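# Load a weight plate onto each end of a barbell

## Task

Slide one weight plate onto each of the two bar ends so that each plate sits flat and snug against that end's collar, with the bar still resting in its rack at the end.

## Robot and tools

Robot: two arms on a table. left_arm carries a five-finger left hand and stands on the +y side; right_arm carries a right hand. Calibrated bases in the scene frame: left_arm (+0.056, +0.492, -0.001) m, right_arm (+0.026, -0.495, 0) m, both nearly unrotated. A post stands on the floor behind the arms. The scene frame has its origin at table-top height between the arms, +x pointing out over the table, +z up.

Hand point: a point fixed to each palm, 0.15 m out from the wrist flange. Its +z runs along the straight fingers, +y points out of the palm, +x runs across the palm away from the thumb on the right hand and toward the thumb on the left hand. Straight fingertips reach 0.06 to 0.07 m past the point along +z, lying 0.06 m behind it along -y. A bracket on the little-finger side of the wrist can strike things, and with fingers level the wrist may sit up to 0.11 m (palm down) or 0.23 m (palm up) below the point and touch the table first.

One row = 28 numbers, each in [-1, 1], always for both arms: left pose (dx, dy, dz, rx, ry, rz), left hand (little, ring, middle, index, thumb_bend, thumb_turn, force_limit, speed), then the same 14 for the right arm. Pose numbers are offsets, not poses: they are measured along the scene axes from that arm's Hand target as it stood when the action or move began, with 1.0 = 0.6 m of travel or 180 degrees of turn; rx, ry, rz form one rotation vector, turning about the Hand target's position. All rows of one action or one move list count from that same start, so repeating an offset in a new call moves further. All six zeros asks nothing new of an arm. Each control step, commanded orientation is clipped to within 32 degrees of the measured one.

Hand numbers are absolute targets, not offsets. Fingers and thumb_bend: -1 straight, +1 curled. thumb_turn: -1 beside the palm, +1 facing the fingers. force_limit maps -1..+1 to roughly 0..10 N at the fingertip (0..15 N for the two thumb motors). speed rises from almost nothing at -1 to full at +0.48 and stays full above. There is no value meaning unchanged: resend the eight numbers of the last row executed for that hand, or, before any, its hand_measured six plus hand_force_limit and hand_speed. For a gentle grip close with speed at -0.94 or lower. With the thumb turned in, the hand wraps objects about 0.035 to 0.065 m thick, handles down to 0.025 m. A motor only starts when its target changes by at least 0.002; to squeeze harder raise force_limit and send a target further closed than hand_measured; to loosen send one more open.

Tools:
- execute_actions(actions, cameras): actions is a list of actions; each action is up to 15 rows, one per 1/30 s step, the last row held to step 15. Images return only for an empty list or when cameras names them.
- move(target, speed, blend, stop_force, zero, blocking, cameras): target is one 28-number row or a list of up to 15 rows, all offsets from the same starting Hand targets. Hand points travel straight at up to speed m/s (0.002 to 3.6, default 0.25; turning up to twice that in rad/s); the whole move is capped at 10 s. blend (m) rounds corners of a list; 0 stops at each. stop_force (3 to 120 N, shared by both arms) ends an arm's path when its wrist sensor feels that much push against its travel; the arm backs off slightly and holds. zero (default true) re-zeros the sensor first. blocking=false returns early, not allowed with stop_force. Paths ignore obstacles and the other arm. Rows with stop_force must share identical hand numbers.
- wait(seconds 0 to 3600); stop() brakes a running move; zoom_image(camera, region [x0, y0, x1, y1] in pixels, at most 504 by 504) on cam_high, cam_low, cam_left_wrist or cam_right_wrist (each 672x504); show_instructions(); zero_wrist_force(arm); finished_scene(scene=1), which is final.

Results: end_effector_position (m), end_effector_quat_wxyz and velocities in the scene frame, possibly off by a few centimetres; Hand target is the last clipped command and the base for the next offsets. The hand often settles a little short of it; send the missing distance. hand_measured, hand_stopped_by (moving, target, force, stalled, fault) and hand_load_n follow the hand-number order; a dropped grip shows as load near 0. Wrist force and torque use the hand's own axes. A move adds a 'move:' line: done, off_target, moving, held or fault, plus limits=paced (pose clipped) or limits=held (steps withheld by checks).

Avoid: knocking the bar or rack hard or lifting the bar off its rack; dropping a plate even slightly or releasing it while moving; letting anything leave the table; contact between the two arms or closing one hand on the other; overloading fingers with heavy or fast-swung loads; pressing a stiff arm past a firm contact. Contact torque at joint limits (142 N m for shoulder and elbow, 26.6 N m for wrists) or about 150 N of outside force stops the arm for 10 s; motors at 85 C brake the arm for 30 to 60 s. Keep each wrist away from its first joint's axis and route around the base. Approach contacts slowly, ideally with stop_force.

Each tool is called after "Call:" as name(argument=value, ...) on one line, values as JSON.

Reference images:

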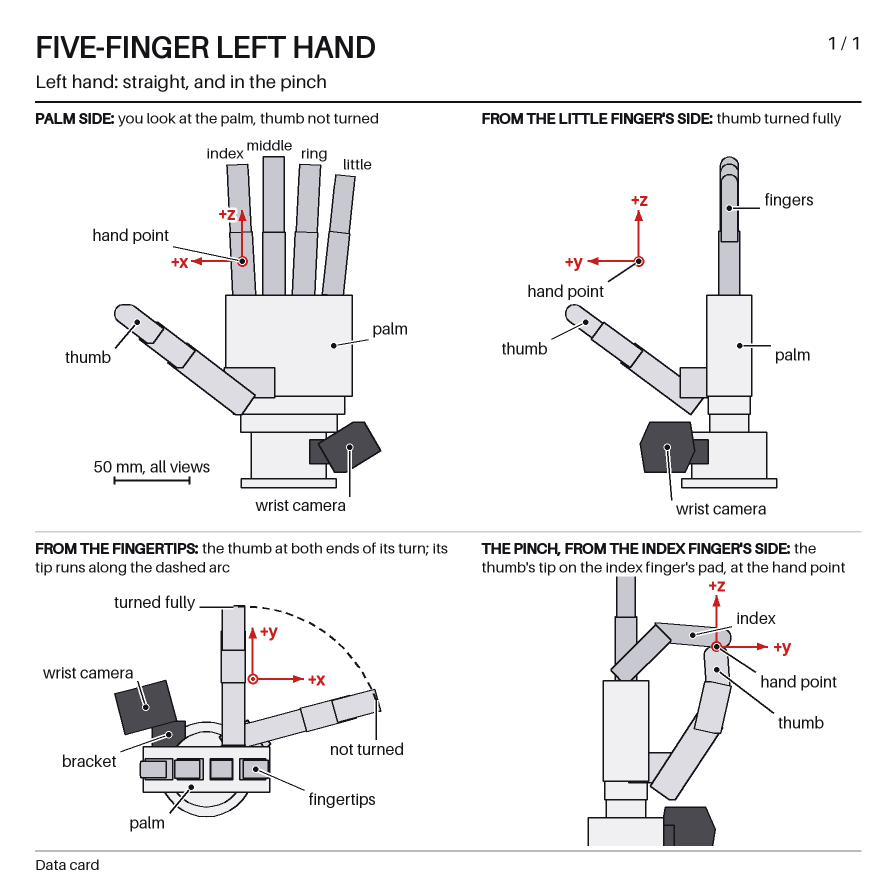

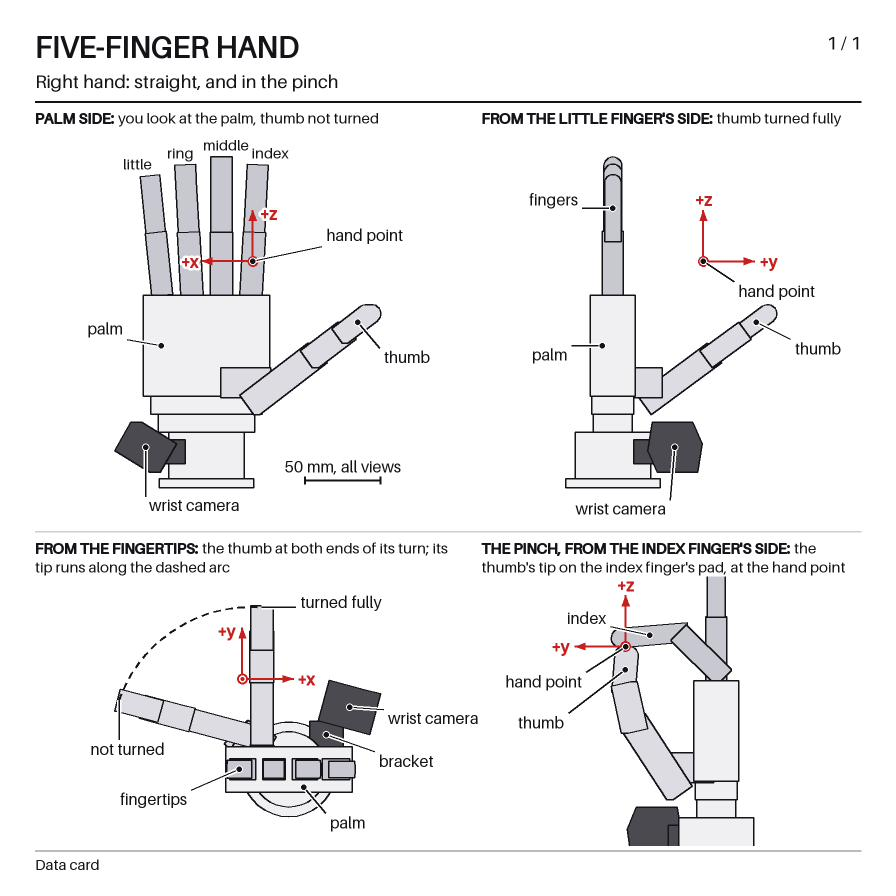

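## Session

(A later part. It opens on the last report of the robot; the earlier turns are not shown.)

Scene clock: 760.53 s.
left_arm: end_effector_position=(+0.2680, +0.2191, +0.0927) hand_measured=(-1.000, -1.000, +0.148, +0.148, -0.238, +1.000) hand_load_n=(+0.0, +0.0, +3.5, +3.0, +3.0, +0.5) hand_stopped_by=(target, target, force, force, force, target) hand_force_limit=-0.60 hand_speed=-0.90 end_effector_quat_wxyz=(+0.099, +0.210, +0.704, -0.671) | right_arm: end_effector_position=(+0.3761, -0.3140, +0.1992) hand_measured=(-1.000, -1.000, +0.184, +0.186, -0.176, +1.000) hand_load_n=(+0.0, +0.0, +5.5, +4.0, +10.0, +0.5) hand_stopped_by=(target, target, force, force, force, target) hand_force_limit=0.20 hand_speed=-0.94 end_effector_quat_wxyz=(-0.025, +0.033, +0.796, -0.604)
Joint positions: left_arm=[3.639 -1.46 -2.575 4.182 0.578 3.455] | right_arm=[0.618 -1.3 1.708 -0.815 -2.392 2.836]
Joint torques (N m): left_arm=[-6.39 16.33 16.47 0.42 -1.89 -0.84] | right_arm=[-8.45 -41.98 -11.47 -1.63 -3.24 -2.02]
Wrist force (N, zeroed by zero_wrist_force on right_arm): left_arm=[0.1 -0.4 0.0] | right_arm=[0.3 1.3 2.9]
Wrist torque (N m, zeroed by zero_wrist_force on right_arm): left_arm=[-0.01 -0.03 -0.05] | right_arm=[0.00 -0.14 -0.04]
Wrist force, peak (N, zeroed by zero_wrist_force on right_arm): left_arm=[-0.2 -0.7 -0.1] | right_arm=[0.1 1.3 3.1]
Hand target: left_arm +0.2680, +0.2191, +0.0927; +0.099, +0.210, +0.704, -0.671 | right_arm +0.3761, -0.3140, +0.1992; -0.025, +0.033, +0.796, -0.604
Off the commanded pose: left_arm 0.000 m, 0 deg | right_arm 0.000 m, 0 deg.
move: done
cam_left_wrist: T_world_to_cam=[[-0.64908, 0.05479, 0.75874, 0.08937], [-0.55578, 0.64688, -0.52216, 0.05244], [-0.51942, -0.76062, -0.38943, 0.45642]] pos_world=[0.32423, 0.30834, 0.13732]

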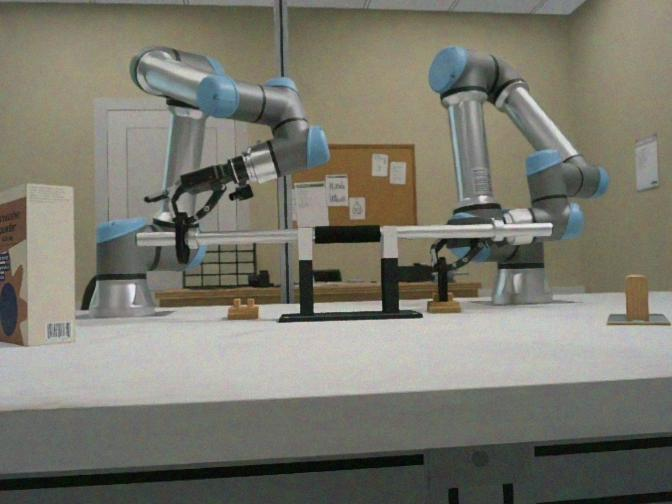

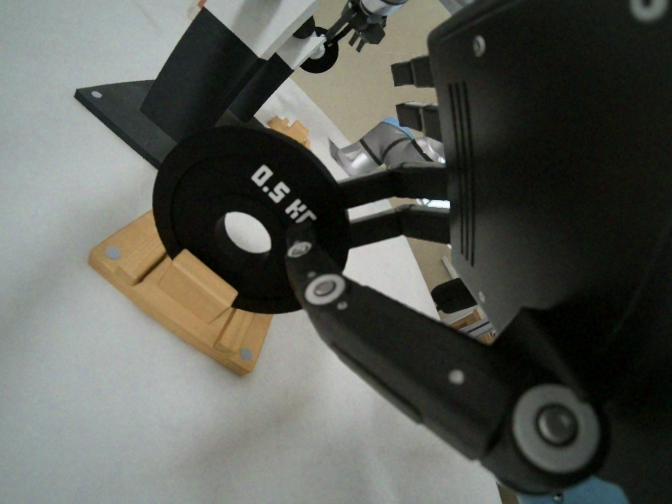

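Call:
move(target=[0, 0, 0, 0, 0, 0, -1, -1, 0.5, 0.5, 0.3, 1, 0.4, -0.94, 0, 0, 0, 0, 0, 0, -1, -1, 0.5, 0.5, 0.3, 1, 0.2, -0.94])

Call:
zero_wrist_force(arm="left_arm")

Call:
move(target=[0, 0, 0.0333, 0, 0, 0, -1, -1, 0.5, 0.5, 0.3, 1, 0.4, -0.94, 0, 0, 0, 0, 0, 0, -1, -1, 0.5, 0.5, 0.3, 1, 0.2, -0.94], speed=0.03, cameras=["cam_low", "cam_left_wrist"])

Call:
zoom_image(camera="cam_low", region=[400, 200, 500, 330])

Call:
zoom_image(camera="cam_left_wrist", region=[60, 100, 380, 350])

Scene clock: 764.83 s.
left_arm: end_effector_position=(+0.2680, +0.2191, +0.0927) hand_measured=(-1.000, -1.000, +0.164, +0.164, -0.212, +1.000) hand_load_n=(+0.0, +0.0, +8.5, +7.5, +10.5, +0.0) hand_stopped_by=(target, target, force, force, force, target) hand_force_limit=0.40 hand_speed=-0.94 end_effector_quat_wxyz=(+0.099, +0.210, +0.704, -0.671) | right_arm: end_effector_position=(+0.3761, -0.3140, +0.1992) hand_measured=(-1.000, -1.000, +0.184, +0.186, -0.176, +1.000) hand_load_n=(+0.0, +0.0, +5.5, +4.0, +10.0, +0.0) hand_stopped_by=(target, target, force, force, force, target) hand_force_limit=0.20 hand_speed=-0.94 end_effector_quat_wxyz=(-0.025, +0.033, +0.796, -0.604)
Joint positions: left_arm=[3.639 -1.46 -2.575 4.182 0.578 3.455] | right_arm=[0.618 -1.3 1.708 -0.815 -2.392 2.836]
Joint torques (N m): left_arm=[-1.86 14.67 15.79 -0.03 -1.84 -1.08] | right_arm=[-6.51 -42.35 -11.16 -1.47 -3.32 -1.81]
Wrist force (N, zeroed by zero_wrist_force on right_arm): left_arm=[0.0 -0.5 -0.6] | right_arm=[0.6 1.3 2.6]
Wrist torque (N m, zeroed by zero_wrist_force on right_arm): left_arm=[-0.04 -0.04 -0.05] | right_arm=[0.02 -0.17 -0.03]
Wrist force, peak (N, zeroed by zero_wrist_force on right_arm): left_arm=[-0.2 -3.3 -1.1] | right_arm=[0.5 1.5 3.1]
Hand target: left_arm +0.2680, +0.2191, +0.0927; +0.099, +0.210, +0.704, -0.671 | right_arm +0.3761, -0.3140, +0.1992; -0.025, +0.033, +0.796, -0.604
Off the commanded pose: left_arm 0.000 m, 0 deg | right_arm 0.000 m, 0 deg.
move: done

Wrist force sensor zeroed.

Scene clock: 765.83 s.
left_arm: end_effector_position=(+0.2681, +0.2191, +0.1127) hand_measured=(-1.000, -1.000, +0.164, +0.164, -0.212, +1.000) hand_load_n=(+0.0, +0.0, +8.5, +6.0, +12.5, +3.5) hand_stopped_by=(target, target, force, force, force, target) hand_force_limit=0.40 hand_speed=-0.94 end_effector_quat_wxyz=(+0.099, +0.210, +0.704, -0.671) | right_arm: end_effector_position=(+0.3761, -0.3140, +0.1992) hand_measured=(-1.000, -1.000, +0.184, +0.186, -0.176, +1.000) hand_load_n=(-0.5, +0.0, +5.5, +4.0, +10.0, +0.5) hand_stopped_by=(target, target, force, force, force, target) hand_force_limit=0.20 hand_speed=-0.94 end_effector_quat_wxyz=(-0.025, +0.033, +0.796, -0.604)
Joint positions: left_arm=[3.638 -1.396 -2.547 4.09 0.578 3.455] | right_arm=[0.618 -1.3 1.708 -0.815 -2.392 2.836]
Joint torques (N m): left_arm=[2.02 -7.23 6.94 0.26 -0.53 -0.37] | right_arm=[-6.23 -44.49 -10.94 -1.35 -3.12 -1.72]
Wrist force (N, zeroed by zero_wrist_force): left_arm=[2.4 6.5 0.4] | right_arm=[0.5 1.1 2.6]
Wrist torque (N m, zeroed by zero_wrist_force): left_arm=[0.22 -0.06 -0.16] | right_arm=[-0.02 -0.15 -0.04]
Wrist force, peak (N, zeroed by zero_wrist_force): left_arm=[2.6 6.9 0.8] | right_arm=[0.3 1.3 3.0]
Hand target: left_arm +0.2680, +0.2191, +0.1126; +0.099, +0.210, +0.704, -0.671 | right_arm +0.3761, -0.3140, +0.1992; -0.025, +0.033, +0.796, -0.604
Off the commanded pose: left_arm 0.000 m, 0 deg | right_arm 0.000 m, 0 deg.
move: done
cam_left_wrist: T_world_to_cam=[[-0.64919, 0.05471, 0.75865, 0.07433], [-0.55565, 0.64701, -0.52214, 0.06286], [-0.51942, -0.76052, -0.38963, 0.46426]] pos_world=[0.32433, 0.30834, 0.15732]

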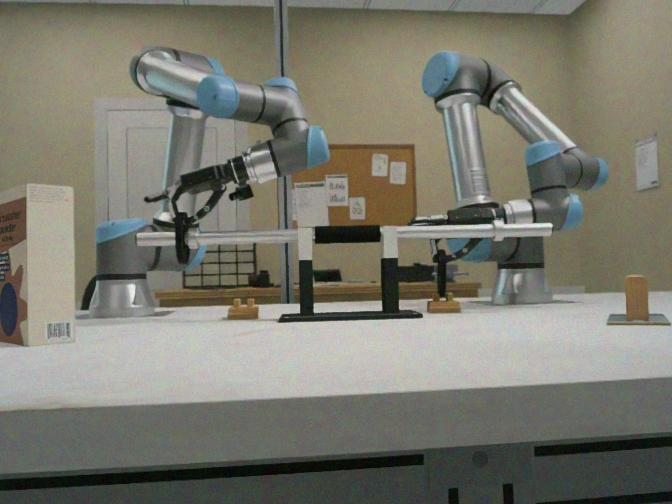

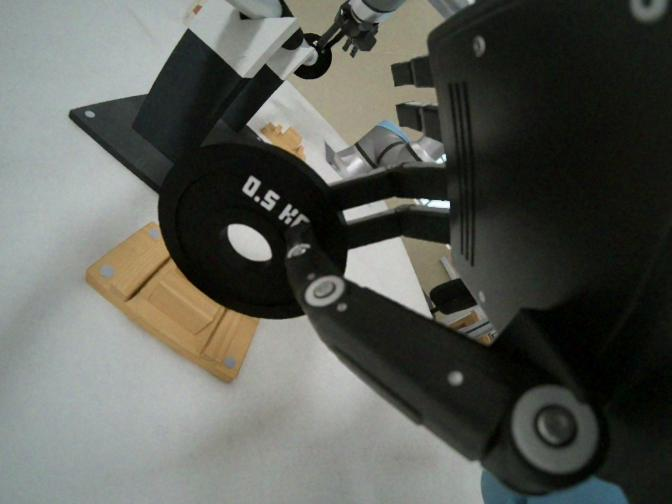

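Scaled by 3.877.

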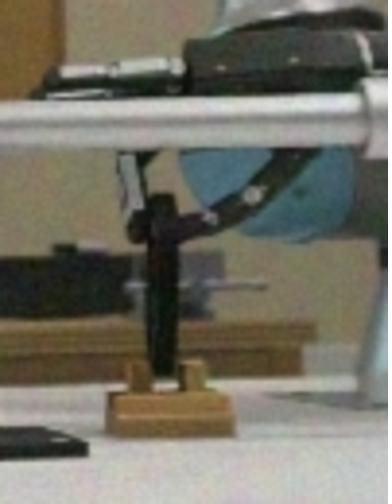

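Scaled by 1.575 from the camera's image (finer frame: 960x720).

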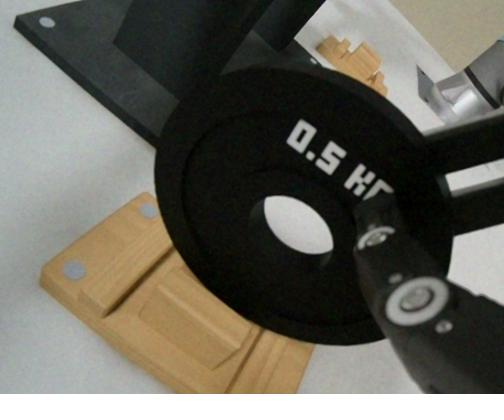

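Call:
move(target=[[0, 0, 0.1457, 0, 0, 0, -1, -1, 0.5, 0.5, 0.3, 1, 0.4, -0.94, 0, 0, 0, 0, 0, 0, -1, -1, 0.5, 0.5, 0.3, 1, 0.2, -0.94], [0.07, 0.3848, 0.1957, 0.0181, 0.1377, 0.0295, -1, -1, 0.5, 0.5, 0.3, 1, 0.4, -0.94, 0, 0, 0, 0, 0, 0, -1, -1, 0.5, 0.5, 0.3, 1, 0.2, -0.94], [0.2173, 0.3862, 0.1615, 0.0181, 0.1377, 0.0295, -1, -1, 0.5, 0.5, 0.3, 1, 0.4, -0.94, 0, 0, 0, 0, 0, 0, -1, -1, 0.5, 0.5, 0.3, 1, 0.2, -0.94]], speed=0.12, blend=[0.02, 0.03, 0], cameras=["all"])

Call:
zoom_image(camera="cam_low", region=[520, 180, 610, 280])

Call:
zoom_image(camera="cam_left_wrist", region=[60, 100, 380, 400])

Call:
zoom_image(camera="cam_high", region=[240, 80, 340, 180])

Scene clock: 791.33 s.
left_arm: end_effector_position=(+0.3983, +0.4508, +0.2095) hand_measured=(-1.000, -1.000, +0.164, +0.164, -0.212, +1.000) hand_load_n=(+0.0, +0.0, +7.5, +5.5, +11.0, +1.5) hand_stopped_by=(target, target, force, force, force, target) hand_force_limit=0.40 hand_speed=-0.94 end_effector_quat_wxyz=(-0.029, +0.031, +0.737, -0.675) | right_arm: end_effector_position=(+0.3761, -0.3140, +0.1992) hand_measured=(-1.000, -1.000, +0.184, +0.186, -0.176, +1.000) hand_load_n=(+0.0, +0.0, +5.5, +4.0, +10.0, +0.5) hand_stopped_by=(target, target, force, force, force, target) hand_force_limit=0.20 hand_speed=-0.94 end_effector_quat_wxyz=(-0.025, +0.033, +0.796, -0.604)
Joint positions: left_arm=[3.982 -1.73 -1.921 3.766 0.863 3.065] | right_arm=[0.618 -1.3 1.708 -0.815 -2.392 2.836]
Joint torques (N m): left_arm=[-2.74 19.97 17.5 -3.53 0.28 1.63] | right_arm=[-7.07 -41.14 -12 -1.64 -3.11 -1.82]
Wrist force (N, zeroed by zero_wrist_force): left_arm=[-0.5 6.4 0.6] | right_arm=[0.6 1.1 2.8]
Wrist torque (N m, zeroed by zero_wrist_force): left_arm=[0.22 0.02 -0.01] | right_arm=[-0.02 -0.18 -0.03]
Wrist force, peak (N, zeroed by zero_wrist_force): left_arm=[3.0 8.4 0.4] | right_arm=[0.6 1.7 3.0]
Hand target: left_arm +0.3984, +0.4508, +0.2095; -0.029, +0.031, +0.737, -0.675 | right_arm +0.3761, -0.3140, +0.1992; -0.025, +0.033, +0.796, -0.604
Off the commanded pose: left_arm 0.000 m, 0 deg | right_arm 0.000 m, 0 deg.
move: done
cam_left_wrist: T_world_to_cam=[[-0.27124, -0.03827, 0.96175, -0.07852], [-0.77228, 0.60502, -0.19373, 0.07229], [-0.57446, -0.79529, -0.19366, 0.74247]] pos_world=[0.46105, 0.54374, 0.23331]
cam_right_wrist: T_world_to_cam=[[-0.20621, 0.30137, -0.93094, 0.35547], [0.89031, 0.45251, -0.05072, -0.17814], [0.40598, -0.83929, -0.36163, -0.22671]] pos_world=[0.32394, -0.21679, 0.2399]

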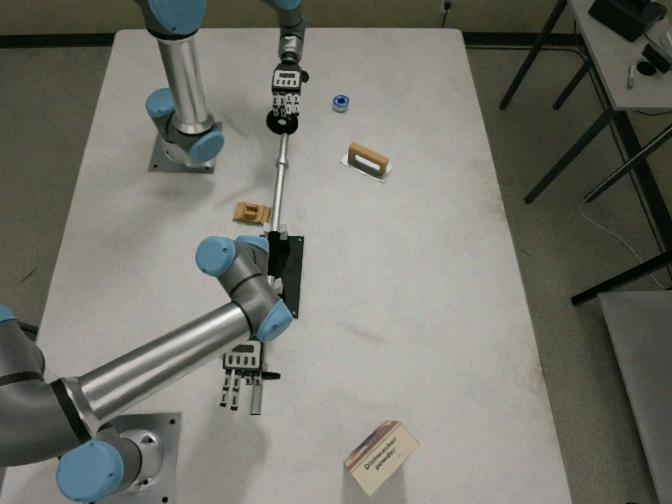

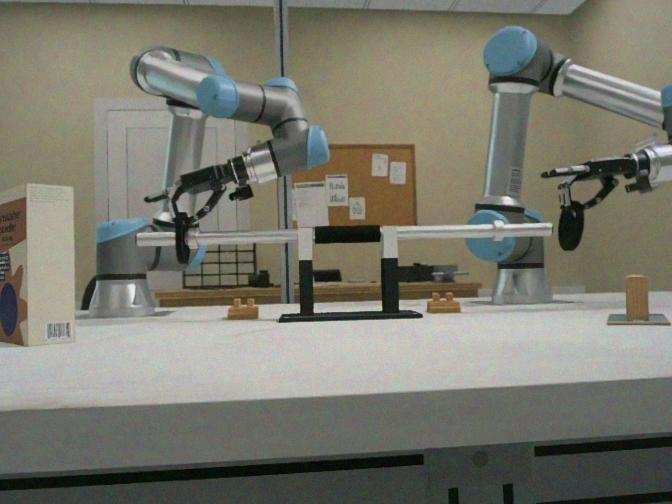

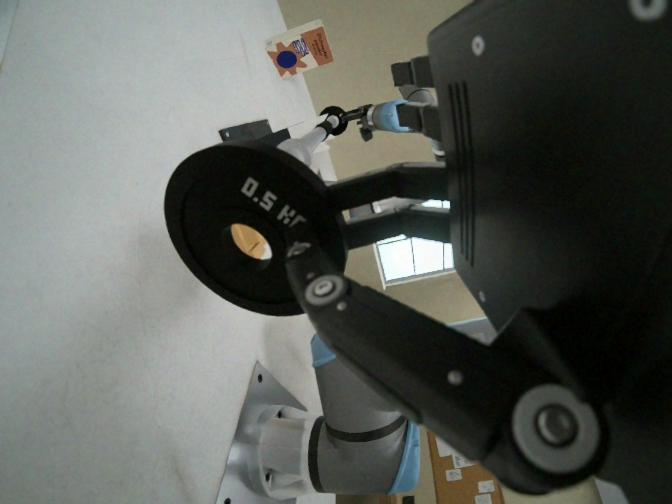

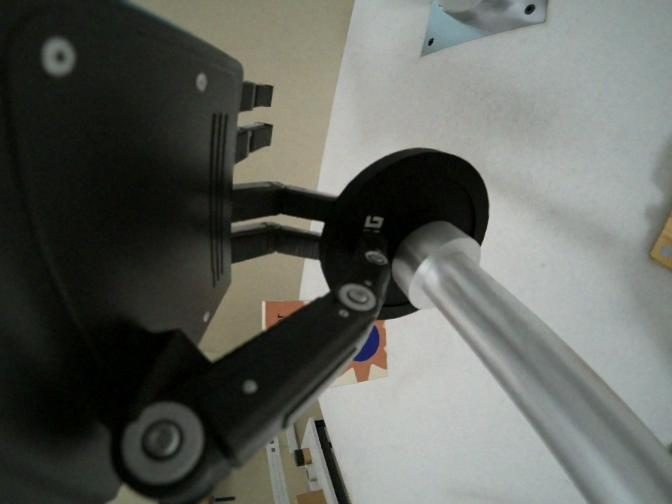

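Scaled by 5.040.

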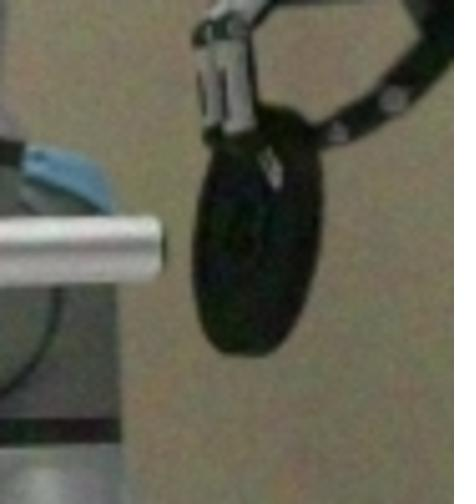

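Scaled by 1.575 from the camera's image (finer frame: 960x720).

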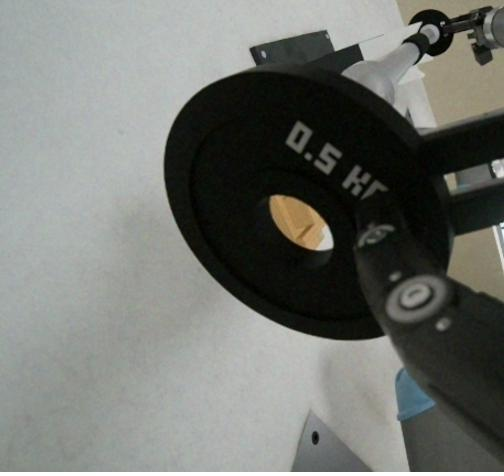

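Scaled by 5.040.

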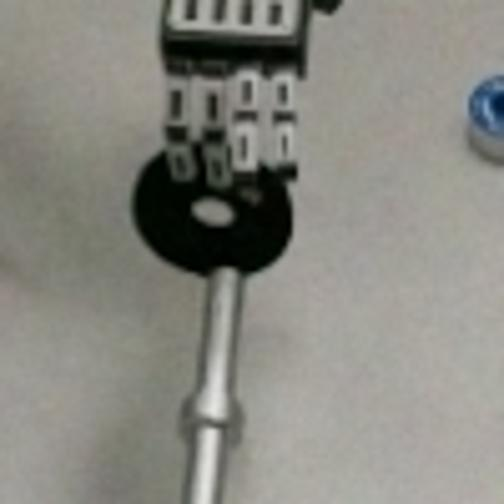

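Call:
move(target=[0.0092, -0.0515, -0.0122, 0.0498, -0.0042, 0, -1, -1, 0.5, 0.5, 0.3, 1, 0.4, -0.94, 0, 0, 0, 0, 0, 0, -1, -1, 0.5, 0.5, 0.3, 1, 0.2, -0.94], speed=0.05, cameras=["cam_high", "cam_low", "cam_left_wrist"])

Call:
zoom_image(camera="cam_low", region=[510, 180, 600, 270])

Call:
zoom_image(camera="cam_left_wrist", region=[130, 120, 360, 330])

Call:
zoom_image(camera="cam_high", region=[240, 80, 340, 180])

Scene clock: 830.70 s.
left_arm: end_effector_position=(+0.4039, +0.4198, +0.2022) hand_measured=(-1.000, -1.000, +0.164, +0.164, -0.212, +1.000) hand_load_n=(+0.0, -0.5, +7.0, +5.0, +12.0, +1.5) hand_stopped_by=(target, target, force, force, force, target) hand_force_limit=0.40 hand_speed=-0.94 end_effector_quat_wxyz=(-0.027, +0.033, +0.787, -0.615) | right_arm: end_effector_position=(+0.3761, -0.3140, +0.1992) hand_measured=(-1.000, -1.000, +0.184, +0.186, -0.176, +1.000) hand_load_n=(+0.0, +0.0, +5.5, +4.5, +10.0, +0.0) hand_stopped_by=(target, target, force, force, force, target) hand_force_limit=0.20 hand_speed=-0.94 end_effector_quat_wxyz=(-0.025, +0.033, +0.796, -0.604)
Joint positions: left_arm=[3.891 -1.615 -1.979 3.939 0.798 2.895] | right_arm=[0.618 -1.3 1.708 -0.815 -2.392 2.836]
Joint torques (N m): left_arm=[7.42 6.61 23.7 -2.83 1.53 1.75] | right_arm=[-6.65 -41.48 -12.19 -1.51 -3.01 -1.87]
Wrist force (N, zeroed by zero_wrist_force): left_arm=[-0.8 6.1 1.3] | right_arm=[-0.1 1.5 2.9]
Wrist torque (N m, zeroed by zero_wrist_force): left_arm=[0.21 0.11 -0.13] | right_arm=[0.02 -0.08 -0.06]
Wrist force, peak (N, zeroed by zero_wrist_force): left_arm=[-0.7 6.6 0.6] | right_arm=[0.6 1.3 3.0]
Hand target: left_arm +0.4039, +0.4199, +0.2022; -0.027, +0.033, +0.787, -0.615 | right_arm +0.3761, -0.3140, +0.1992; -0.025, +0.033, +0.796, -0.604
Off the commanded pose: left_arm 0.000 m, 0 deg | right_arm 0.000 m, 0 deg.
move: done
cam_left_wrist: T_world_to_cam=[[-0.28395, -0.18741, 0.94034, 0.00091], [-0.77034, 0.62853, -0.10735, 0.06586], [-0.57092, -0.75487, -0.32284, 0.72731]] pos_world=[0.46623, 0.5078, 0.24102]

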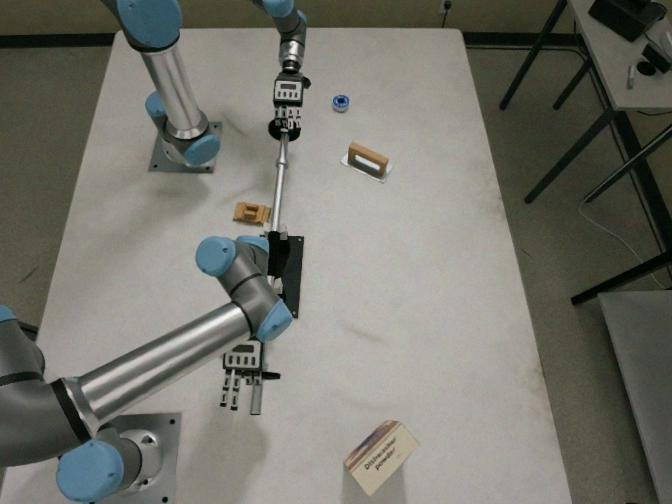

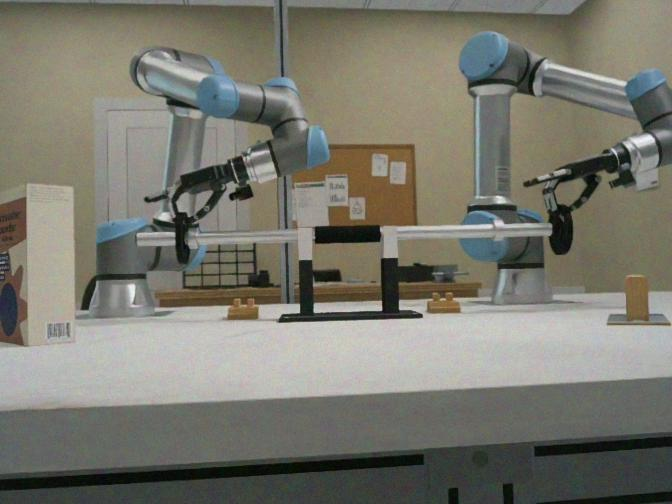

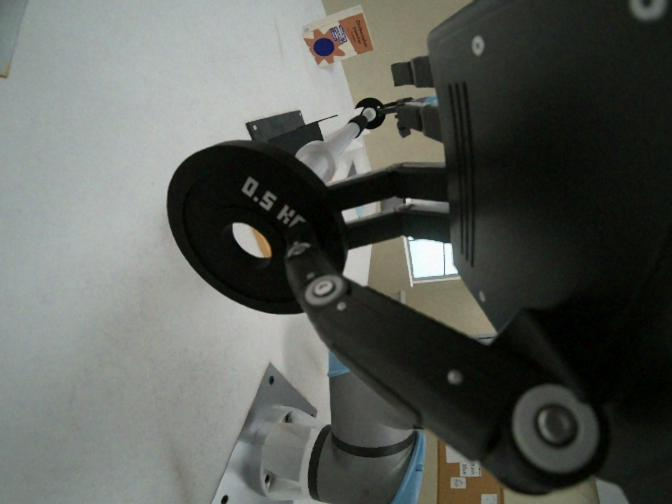

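Scaled by 5.600.

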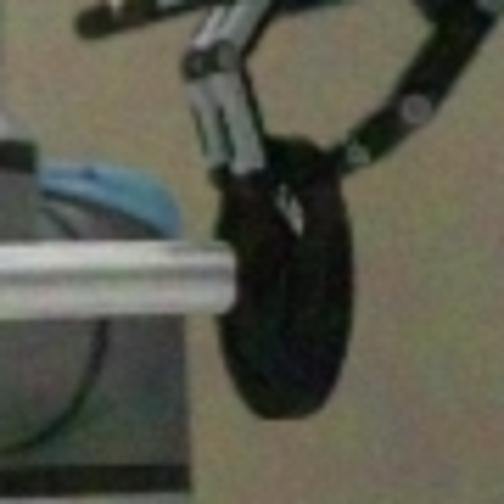

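Scaled by 2.191 from the camera's image (finer frame: 960x720).

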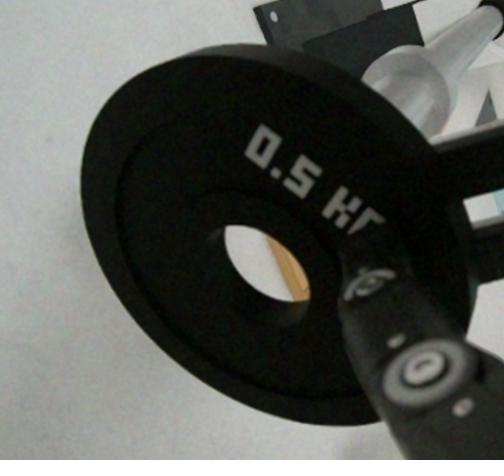

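Scaled by 5.040.

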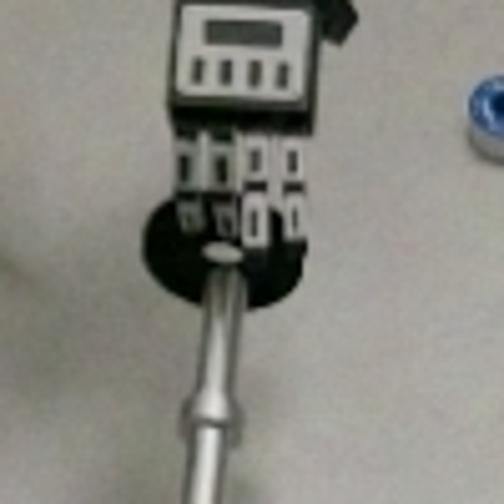

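Call:
move(target=[0, -0.0105, -0.0005, 0.0193, -0.0016, 0, -1, -1, 0.5, 0.5, 0.3, 1, 0.4, -0.94, 0, 0, 0, 0, 0, 0, -1, -1, 0.5, 0.5, 0.3, 1, 0.2, -0.94], speed=0.03)

Call:
move(target=[-0.0042, -0.0498, 0, 0, 0, 0, -1, -1, 0.5, 0.5, 0.3, 1, 0.4, -0.94, 0, 0, 0, 0, 0, 0, -1, -1, 0.5, 0.5, 0.3, 1, 0.2, -0.94], speed=0.012, stop_force=4, cameras=["cam_high", "cam_low", "cam_left_wrist"])

Call:
zoom_image(camera="cam_low", region=[510, 180, 600, 270])

Call:
zoom_image(camera="cam_left_wrist", region=[130, 120, 360, 330])

Call:
zoom_image(camera="cam_high", region=[240, 80, 340, 180])

Scene clock: 850.07 s.
left_arm: end_effector_position=(+0.4039, +0.4135, +0.2019) hand_measured=(-1.000, -1.000, +0.164, +0.164, -0.212, +1.000) hand_load_n=(+0.0, +0.0, +6.5, +4.5, +12.0, +1.5) hand_stopped_by=(target, target, force, force, force, target) hand_force_limit=0.40 hand_speed=-0.94 end_effector_quat_wxyz=(-0.026, +0.034, +0.806, -0.591) | right_arm: end_effector_position=(+0.3761, -0.3140, +0.1992) hand_measured=(-1.000, -1.000, +0.184, +0.186, -0.176, +1.000) hand_load_n=(+0.0, +0.0, +5.5, +4.0, +10.0, +0.0) hand_stopped_by=(target, target, force, force, force, target) hand_force_limit=0.20 hand_speed=-0.94 end_effector_quat_wxyz=(-0.025, +0.033, +0.796, -0.604)
Joint positions: left_arm=[3.865 -1.572 -1.996 4.004 0.791 2.823] | right_arm=[0.618 -1.3 1.708 -0.815 -2.392 2.836]
Joint torques (N m): left_arm=[6.67 6.3 21.92 -2.39 -1.54 1.34] | right_arm=[-6.46 -41.73 -11.15 -1.64 -3.19 -1.44]
Motor temperatures (°C): left_arm=[37 34 29 39 34 42] | right_arm=[31 28 26 36 35 35]
Wrist force (N, zeroed by zero_wrist_force): left_arm=[-0.3 5.6 1.7] | right_arm=[0.3 1.2 2.6]
Wrist torque (N m, zeroed by zero_wrist_force): left_arm=[0.16 0.05 -0.05] | right_arm=[0.00 -0.13 -0.04]
Wrist force, peak (N, zeroed by zero_wrist_force): left_arm=[-0.6 6.3 1.3] | right_arm=[0.6 1.3 3.0]
Hand target: left_arm +0.4039, +0.4136, +0.2019; -0.026, +0.034, +0.806, -0.591 | right_arm +0.3761, -0.3140, +0.1992; -0.025, +0.033, +0.796, -0.604
Off the commanded pose: left_arm 0.000 m, 0 deg | right_arm 0.000 m, 0 deg.
move: done

Scene clock: 852.50 s.
left_arm: end_effector_position=(+0.4023, +0.3946, +0.2019) hand_measured=(-1.000, -1.000, +0.164, +0.164, -0.212, +1.000) hand_load_n=(+0.0, +0.0, +8.5, +8.0, +9.5, +1.5) hand_stopped_by=(target, target, force, force, force, target) hand_force_limit=0.40 hand_speed=-0.94 end_effector_quat_wxyz=(-0.026, +0.034, +0.806, -0.591) | right_arm: end_effector_position=(+0.3761, -0.3140, +0.1992) hand_measured=(-1.000, -1.000, +0.184, +0.186, -0.176, +1.000) hand_load_n=(+0.0, -0.5, +5.5, +4.0, +9.5, +0.5) hand_stopped_by=(target, target, force, force, force, target) hand_force_limit=0.20 hand_speed=-0.94 end_effector_quat_wxyz=(-0.025, +0.033, +0.796, -0.604)
Joint positions: left_arm=[3.829 -1.551 -2.019 4.021 0.758 2.801] | right_arm=[0.618 -1.3 1.708 -0.815 -2.392 2.836]
Joint torques (N m): left_arm=[7.06 4.12 23.32 -2.69 1.06 1.61] | right_arm=[-4.85 -41.67 -11.6 -1.37 -3.04 -1.57]
Wrist force (N, zeroed by zero_wrist_force): left_arm=[0.1 5.7 -1.9] | right_arm=[0.2 1.2 2.6]
Wrist torque (N m, zeroed by zero_wrist_force): left_arm=[0.08 -0.08 -0.02] | right_arm=[0.00 -0.11 -0.05]
Wrist force, peak (N, zeroed by zero_wrist_force): left_arm=[-0.2 7.5 -2.6] | right_arm=[0.4 1.5 3.1]
Hand target: left_arm +0.4023, +0.3946, +0.2019; -0.026, +0.034, +0.806, -0.591 (not the last commanded pose) | right_arm +0.3761, -0.3140, +0.1992; -0.025, +0.033, +0.796, -0.604
Off the commanded pose: left_arm 0.011 m, 0 deg | right_arm 0.000 m, 0 deg.
move: contact (left_arm)
cam_left_wrist: T_world_to_cam=[[-0.28863, -0.24405, 0.92581, 0.02323], [-0.76982, 0.63409, -0.07285, 0.07104], [-0.56927, -0.73373, -0.37089, 0.70796]] pos_world=[0.46442, 0.48008, 0.24624]

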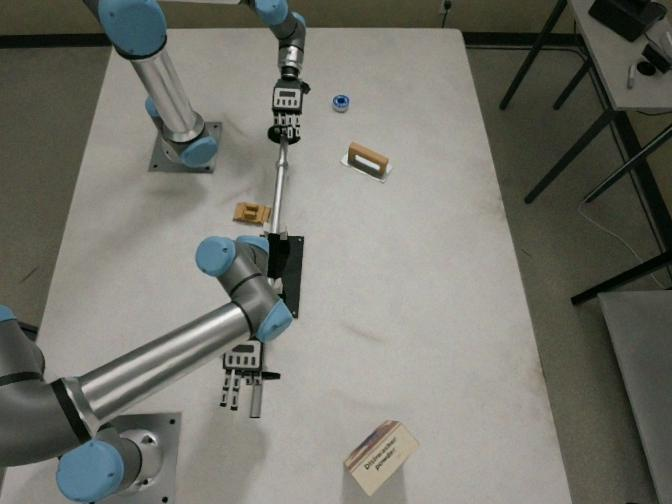

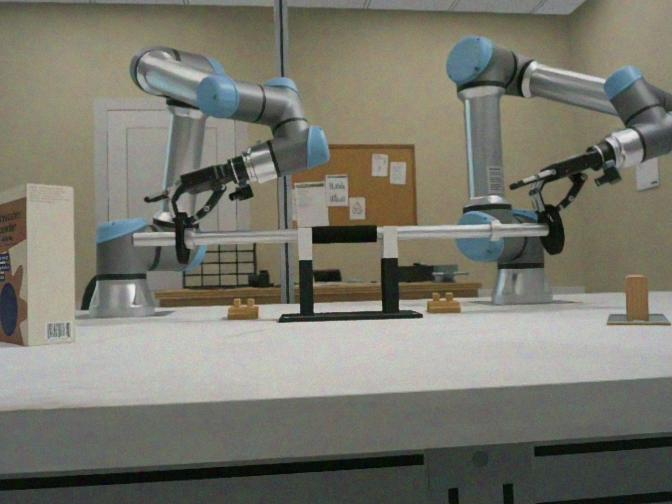

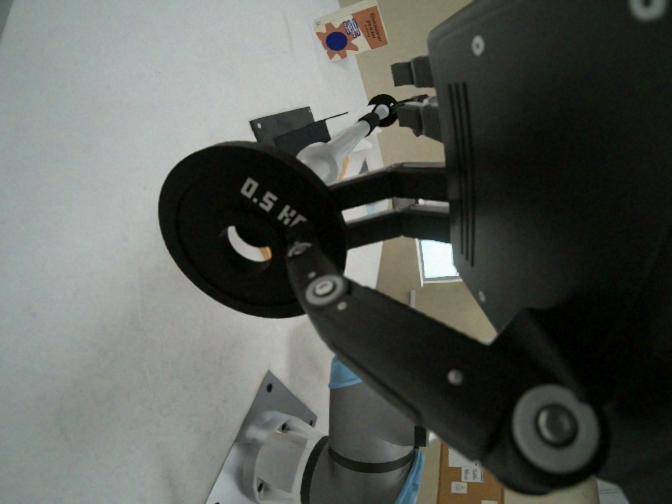

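Scaled by 5.600.

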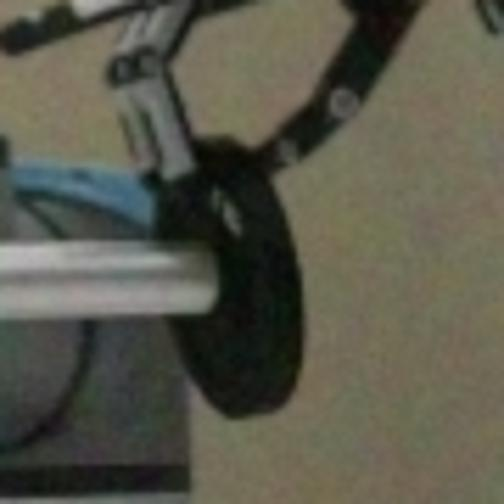

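Scaled by 2.191 from the camera's image (finer frame: 960x720).

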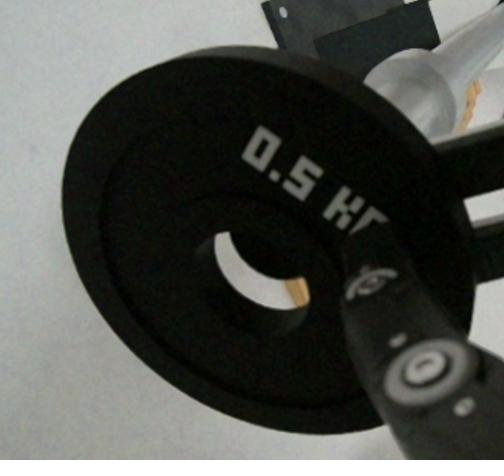

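Scaled by 5.040.

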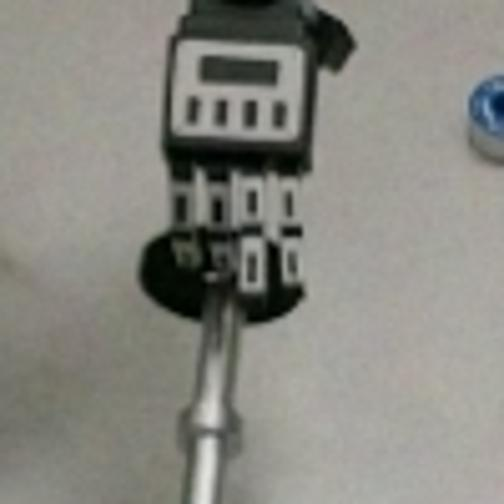

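Call:
zoom_image(camera="cam_left_wrist", region=[200, 200, 300, 290])

Call:
zoom_image(camera="cam_low", region=[530, 200, 580, 260])

Scaled by 5.040 from the camera's image (finer frame: 960x720).

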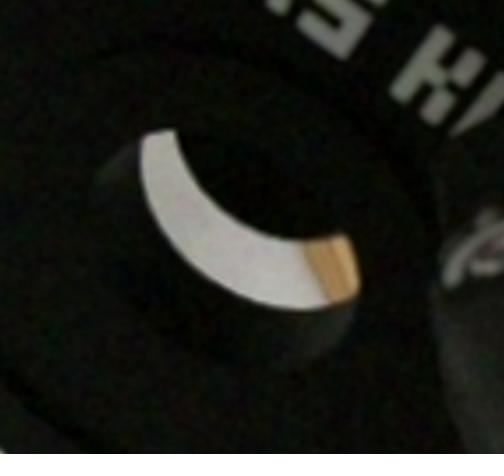

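Scaled by 8.400.

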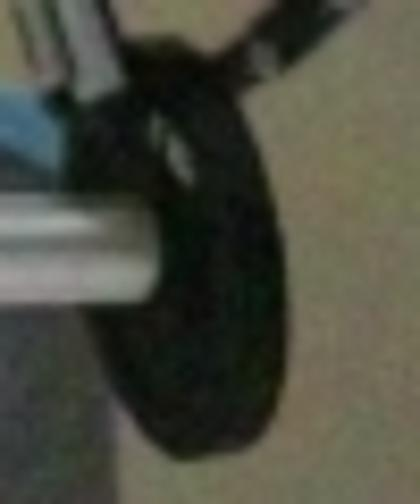

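Call:
move(target=[0.0067, 0.021, 0.0028, -0.0221, 0.0019, 0, -1, -1, 0.5, 0.5, 0.3, 1, 0.4, -0.94, 0, 0, 0, 0, 0, 0, -1, -1, 0.5, 0.5, 0.3, 1, 0.2, -0.94], speed=0.03, cameras=["cam_high", "cam_low", "cam_left_wrist", "cam_right_wrist"])

Call:
zoom_image(camera="cam_low", region=[520, 190, 590, 260])

Call:
zoom_image(camera="cam_left_wrist", region=[190, 180, 310, 290])

Call:
zoom_image(camera="cam_high", region=[255, 100, 315, 170])

Call:
zoom_image(camera="cam_right_wrist", region=[350, 190, 490, 320])

Scene clock: 915.00 s.
left_arm: end_effector_position=(+0.4064, +0.4073, +0.2036) hand_measured=(-1.000, -1.000, +0.164, +0.164, -0.212, +1.000) hand_load_n=(+0.0, +0.0, +7.0, +5.0, +12.0, +1.0) hand_stopped_by=(target, target, force, force, force, target) hand_force_limit=0.40 hand_speed=-0.94 end_effector_quat_wxyz=(-0.027, +0.033, +0.785, -0.619) end_effector_velocity=(+0.000, +0.000, +0.000) end_effector_angular_velocity=(+0.007, -0.002, +0.001) | right_arm: end_effector_position=(+0.3761, -0.3140, +0.1992) hand_measured=(-1.000, -1.000, +0.184, +0.186, -0.176, +1.000) hand_load_n=(+0.0, +0.0, +5.5, +4.5, +10.0, +0.5) hand_stopped_by=(target, target, force, force, force, target) hand_force_limit=0.20 hand_speed=-0.94 end_effector_quat_wxyz=(-0.025, +0.033, +0.796, -0.604)
Joint positions: left_arm=[3.865 -1.613 -1.983 3.937 0.771 2.891] | right_arm=[0.618 -1.3 1.708 -0.815 -2.392 2.836]
Joint velocities: left_arm=[-0.001 0.005 0 0.006 0 -0.007] | right_arm=[within noise]
Joint torques (N m): left_arm=[-6.5 27.51 9.45 0.27 0.01 -1.83] | right_arm=[-5.79 -42.01 -13.66 -1.19 -2.37 -1.53]
Wrist force (N, zeroed by zero_wrist_force): left_arm=[-0.8 5.8 1.3] | right_arm=[0.5 1.3 2.3]
Wrist torque (N m, zeroed by zero_wrist_force): left_arm=[0.15 0.11 -0.07] | right_arm=[0.03 -0.15 -0.03]
Wrist force, peak (N, zeroed by zero_wrist_force): left_arm=[-0.7 6.8 0.7] | right_arm=[0.4 1.2 3.2]
Hand target: left_arm +0.4064, +0.4072, +0.2036; -0.027, +0.033, +0.785, -0.619 | right_arm +0.3761, -0.3140, +0.1992; -0.025, +0.033, +0.796, -0.604
Off the commanded pose: left_arm 0.000 m, 0 deg | right_arm 0.000 m, 0 deg.
move: done
cam_left_wrist: T_world_to_cam=[[-0.28305, -0.17893, 0.94227, -0.00619], [-0.77036, 0.62766, -0.11222, 0.07711], [-0.57134, -0.75765, -0.3155, 0.7195]] pos_world=[0.46873, 0.49562, 0.24149]
cam_right_wrist: T_world_to_cam=[[-0.20621, 0.30137, -0.93094, 0.35547], [0.89031, 0.45251, -0.05072, -0.17814], [0.40598, -0.83929, -0.36163, -0.22671]] pos_world=[0.32394, -0.21679, 0.2399]

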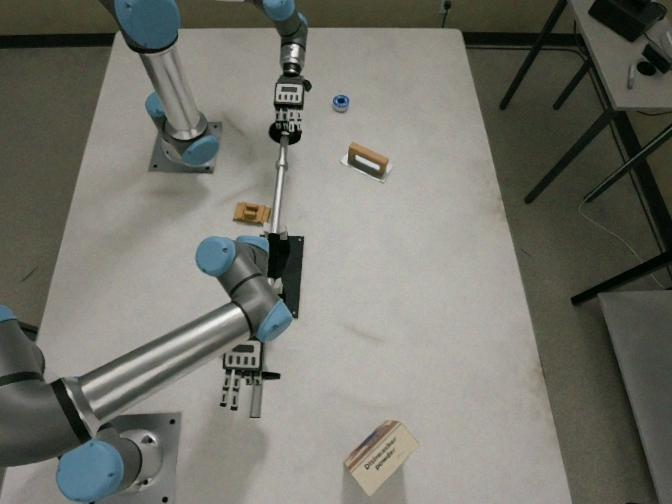

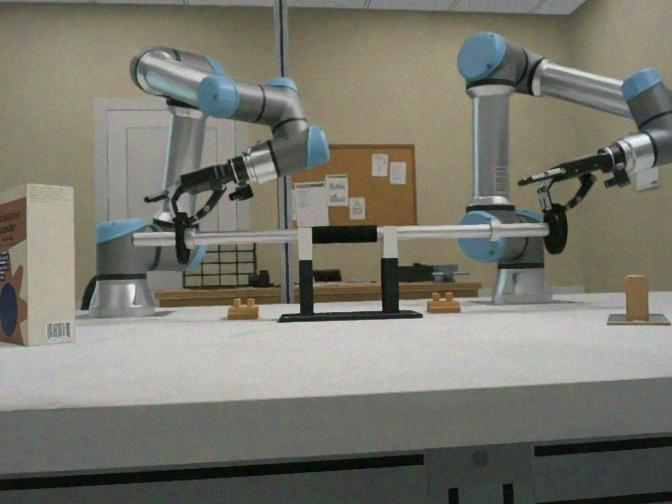

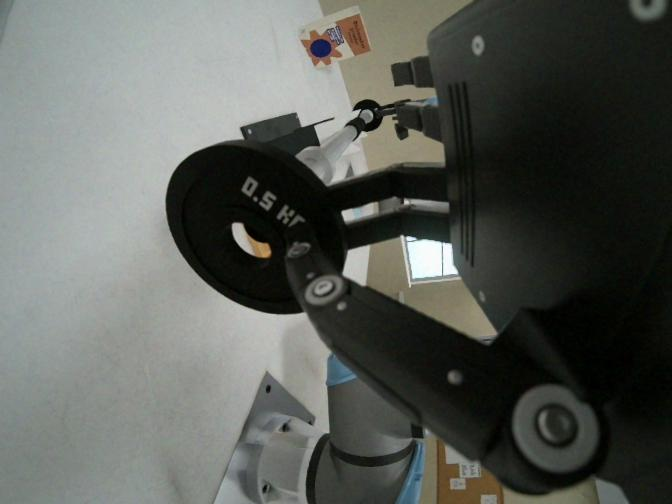

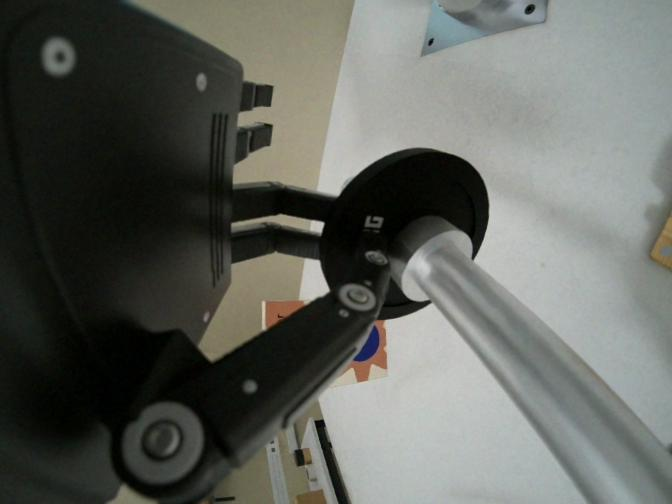

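Scaled by 7.200.

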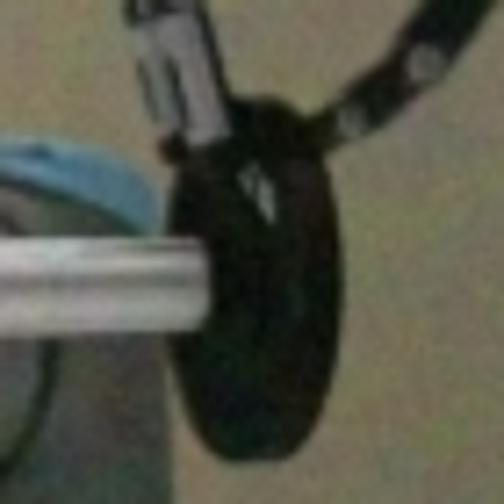

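Scaled by 4.200 from the camera's image (finer frame: 960x720).

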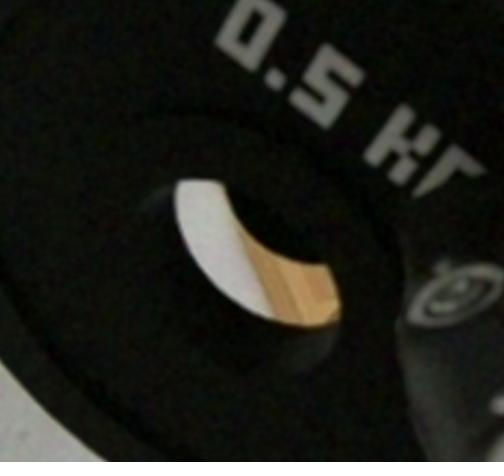

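Scaled by 7.200.

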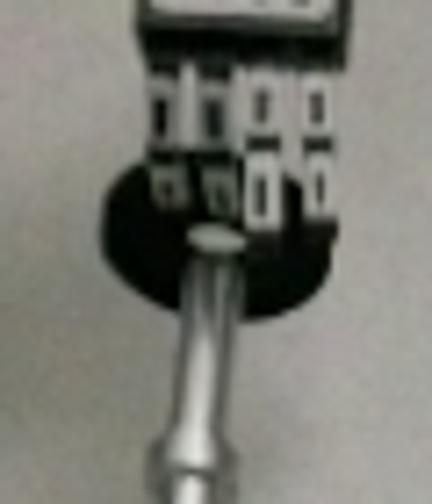

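Scaled by 3.600 from the camera's image (finer frame: 960x720).

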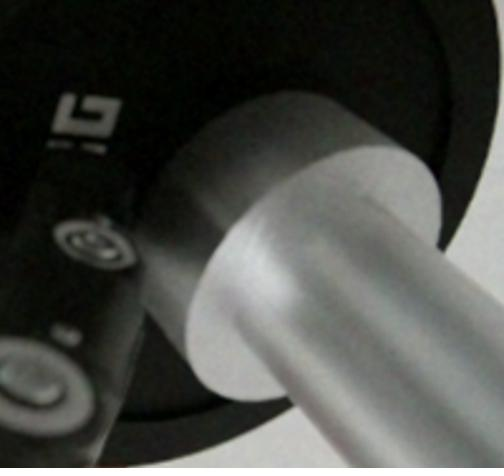

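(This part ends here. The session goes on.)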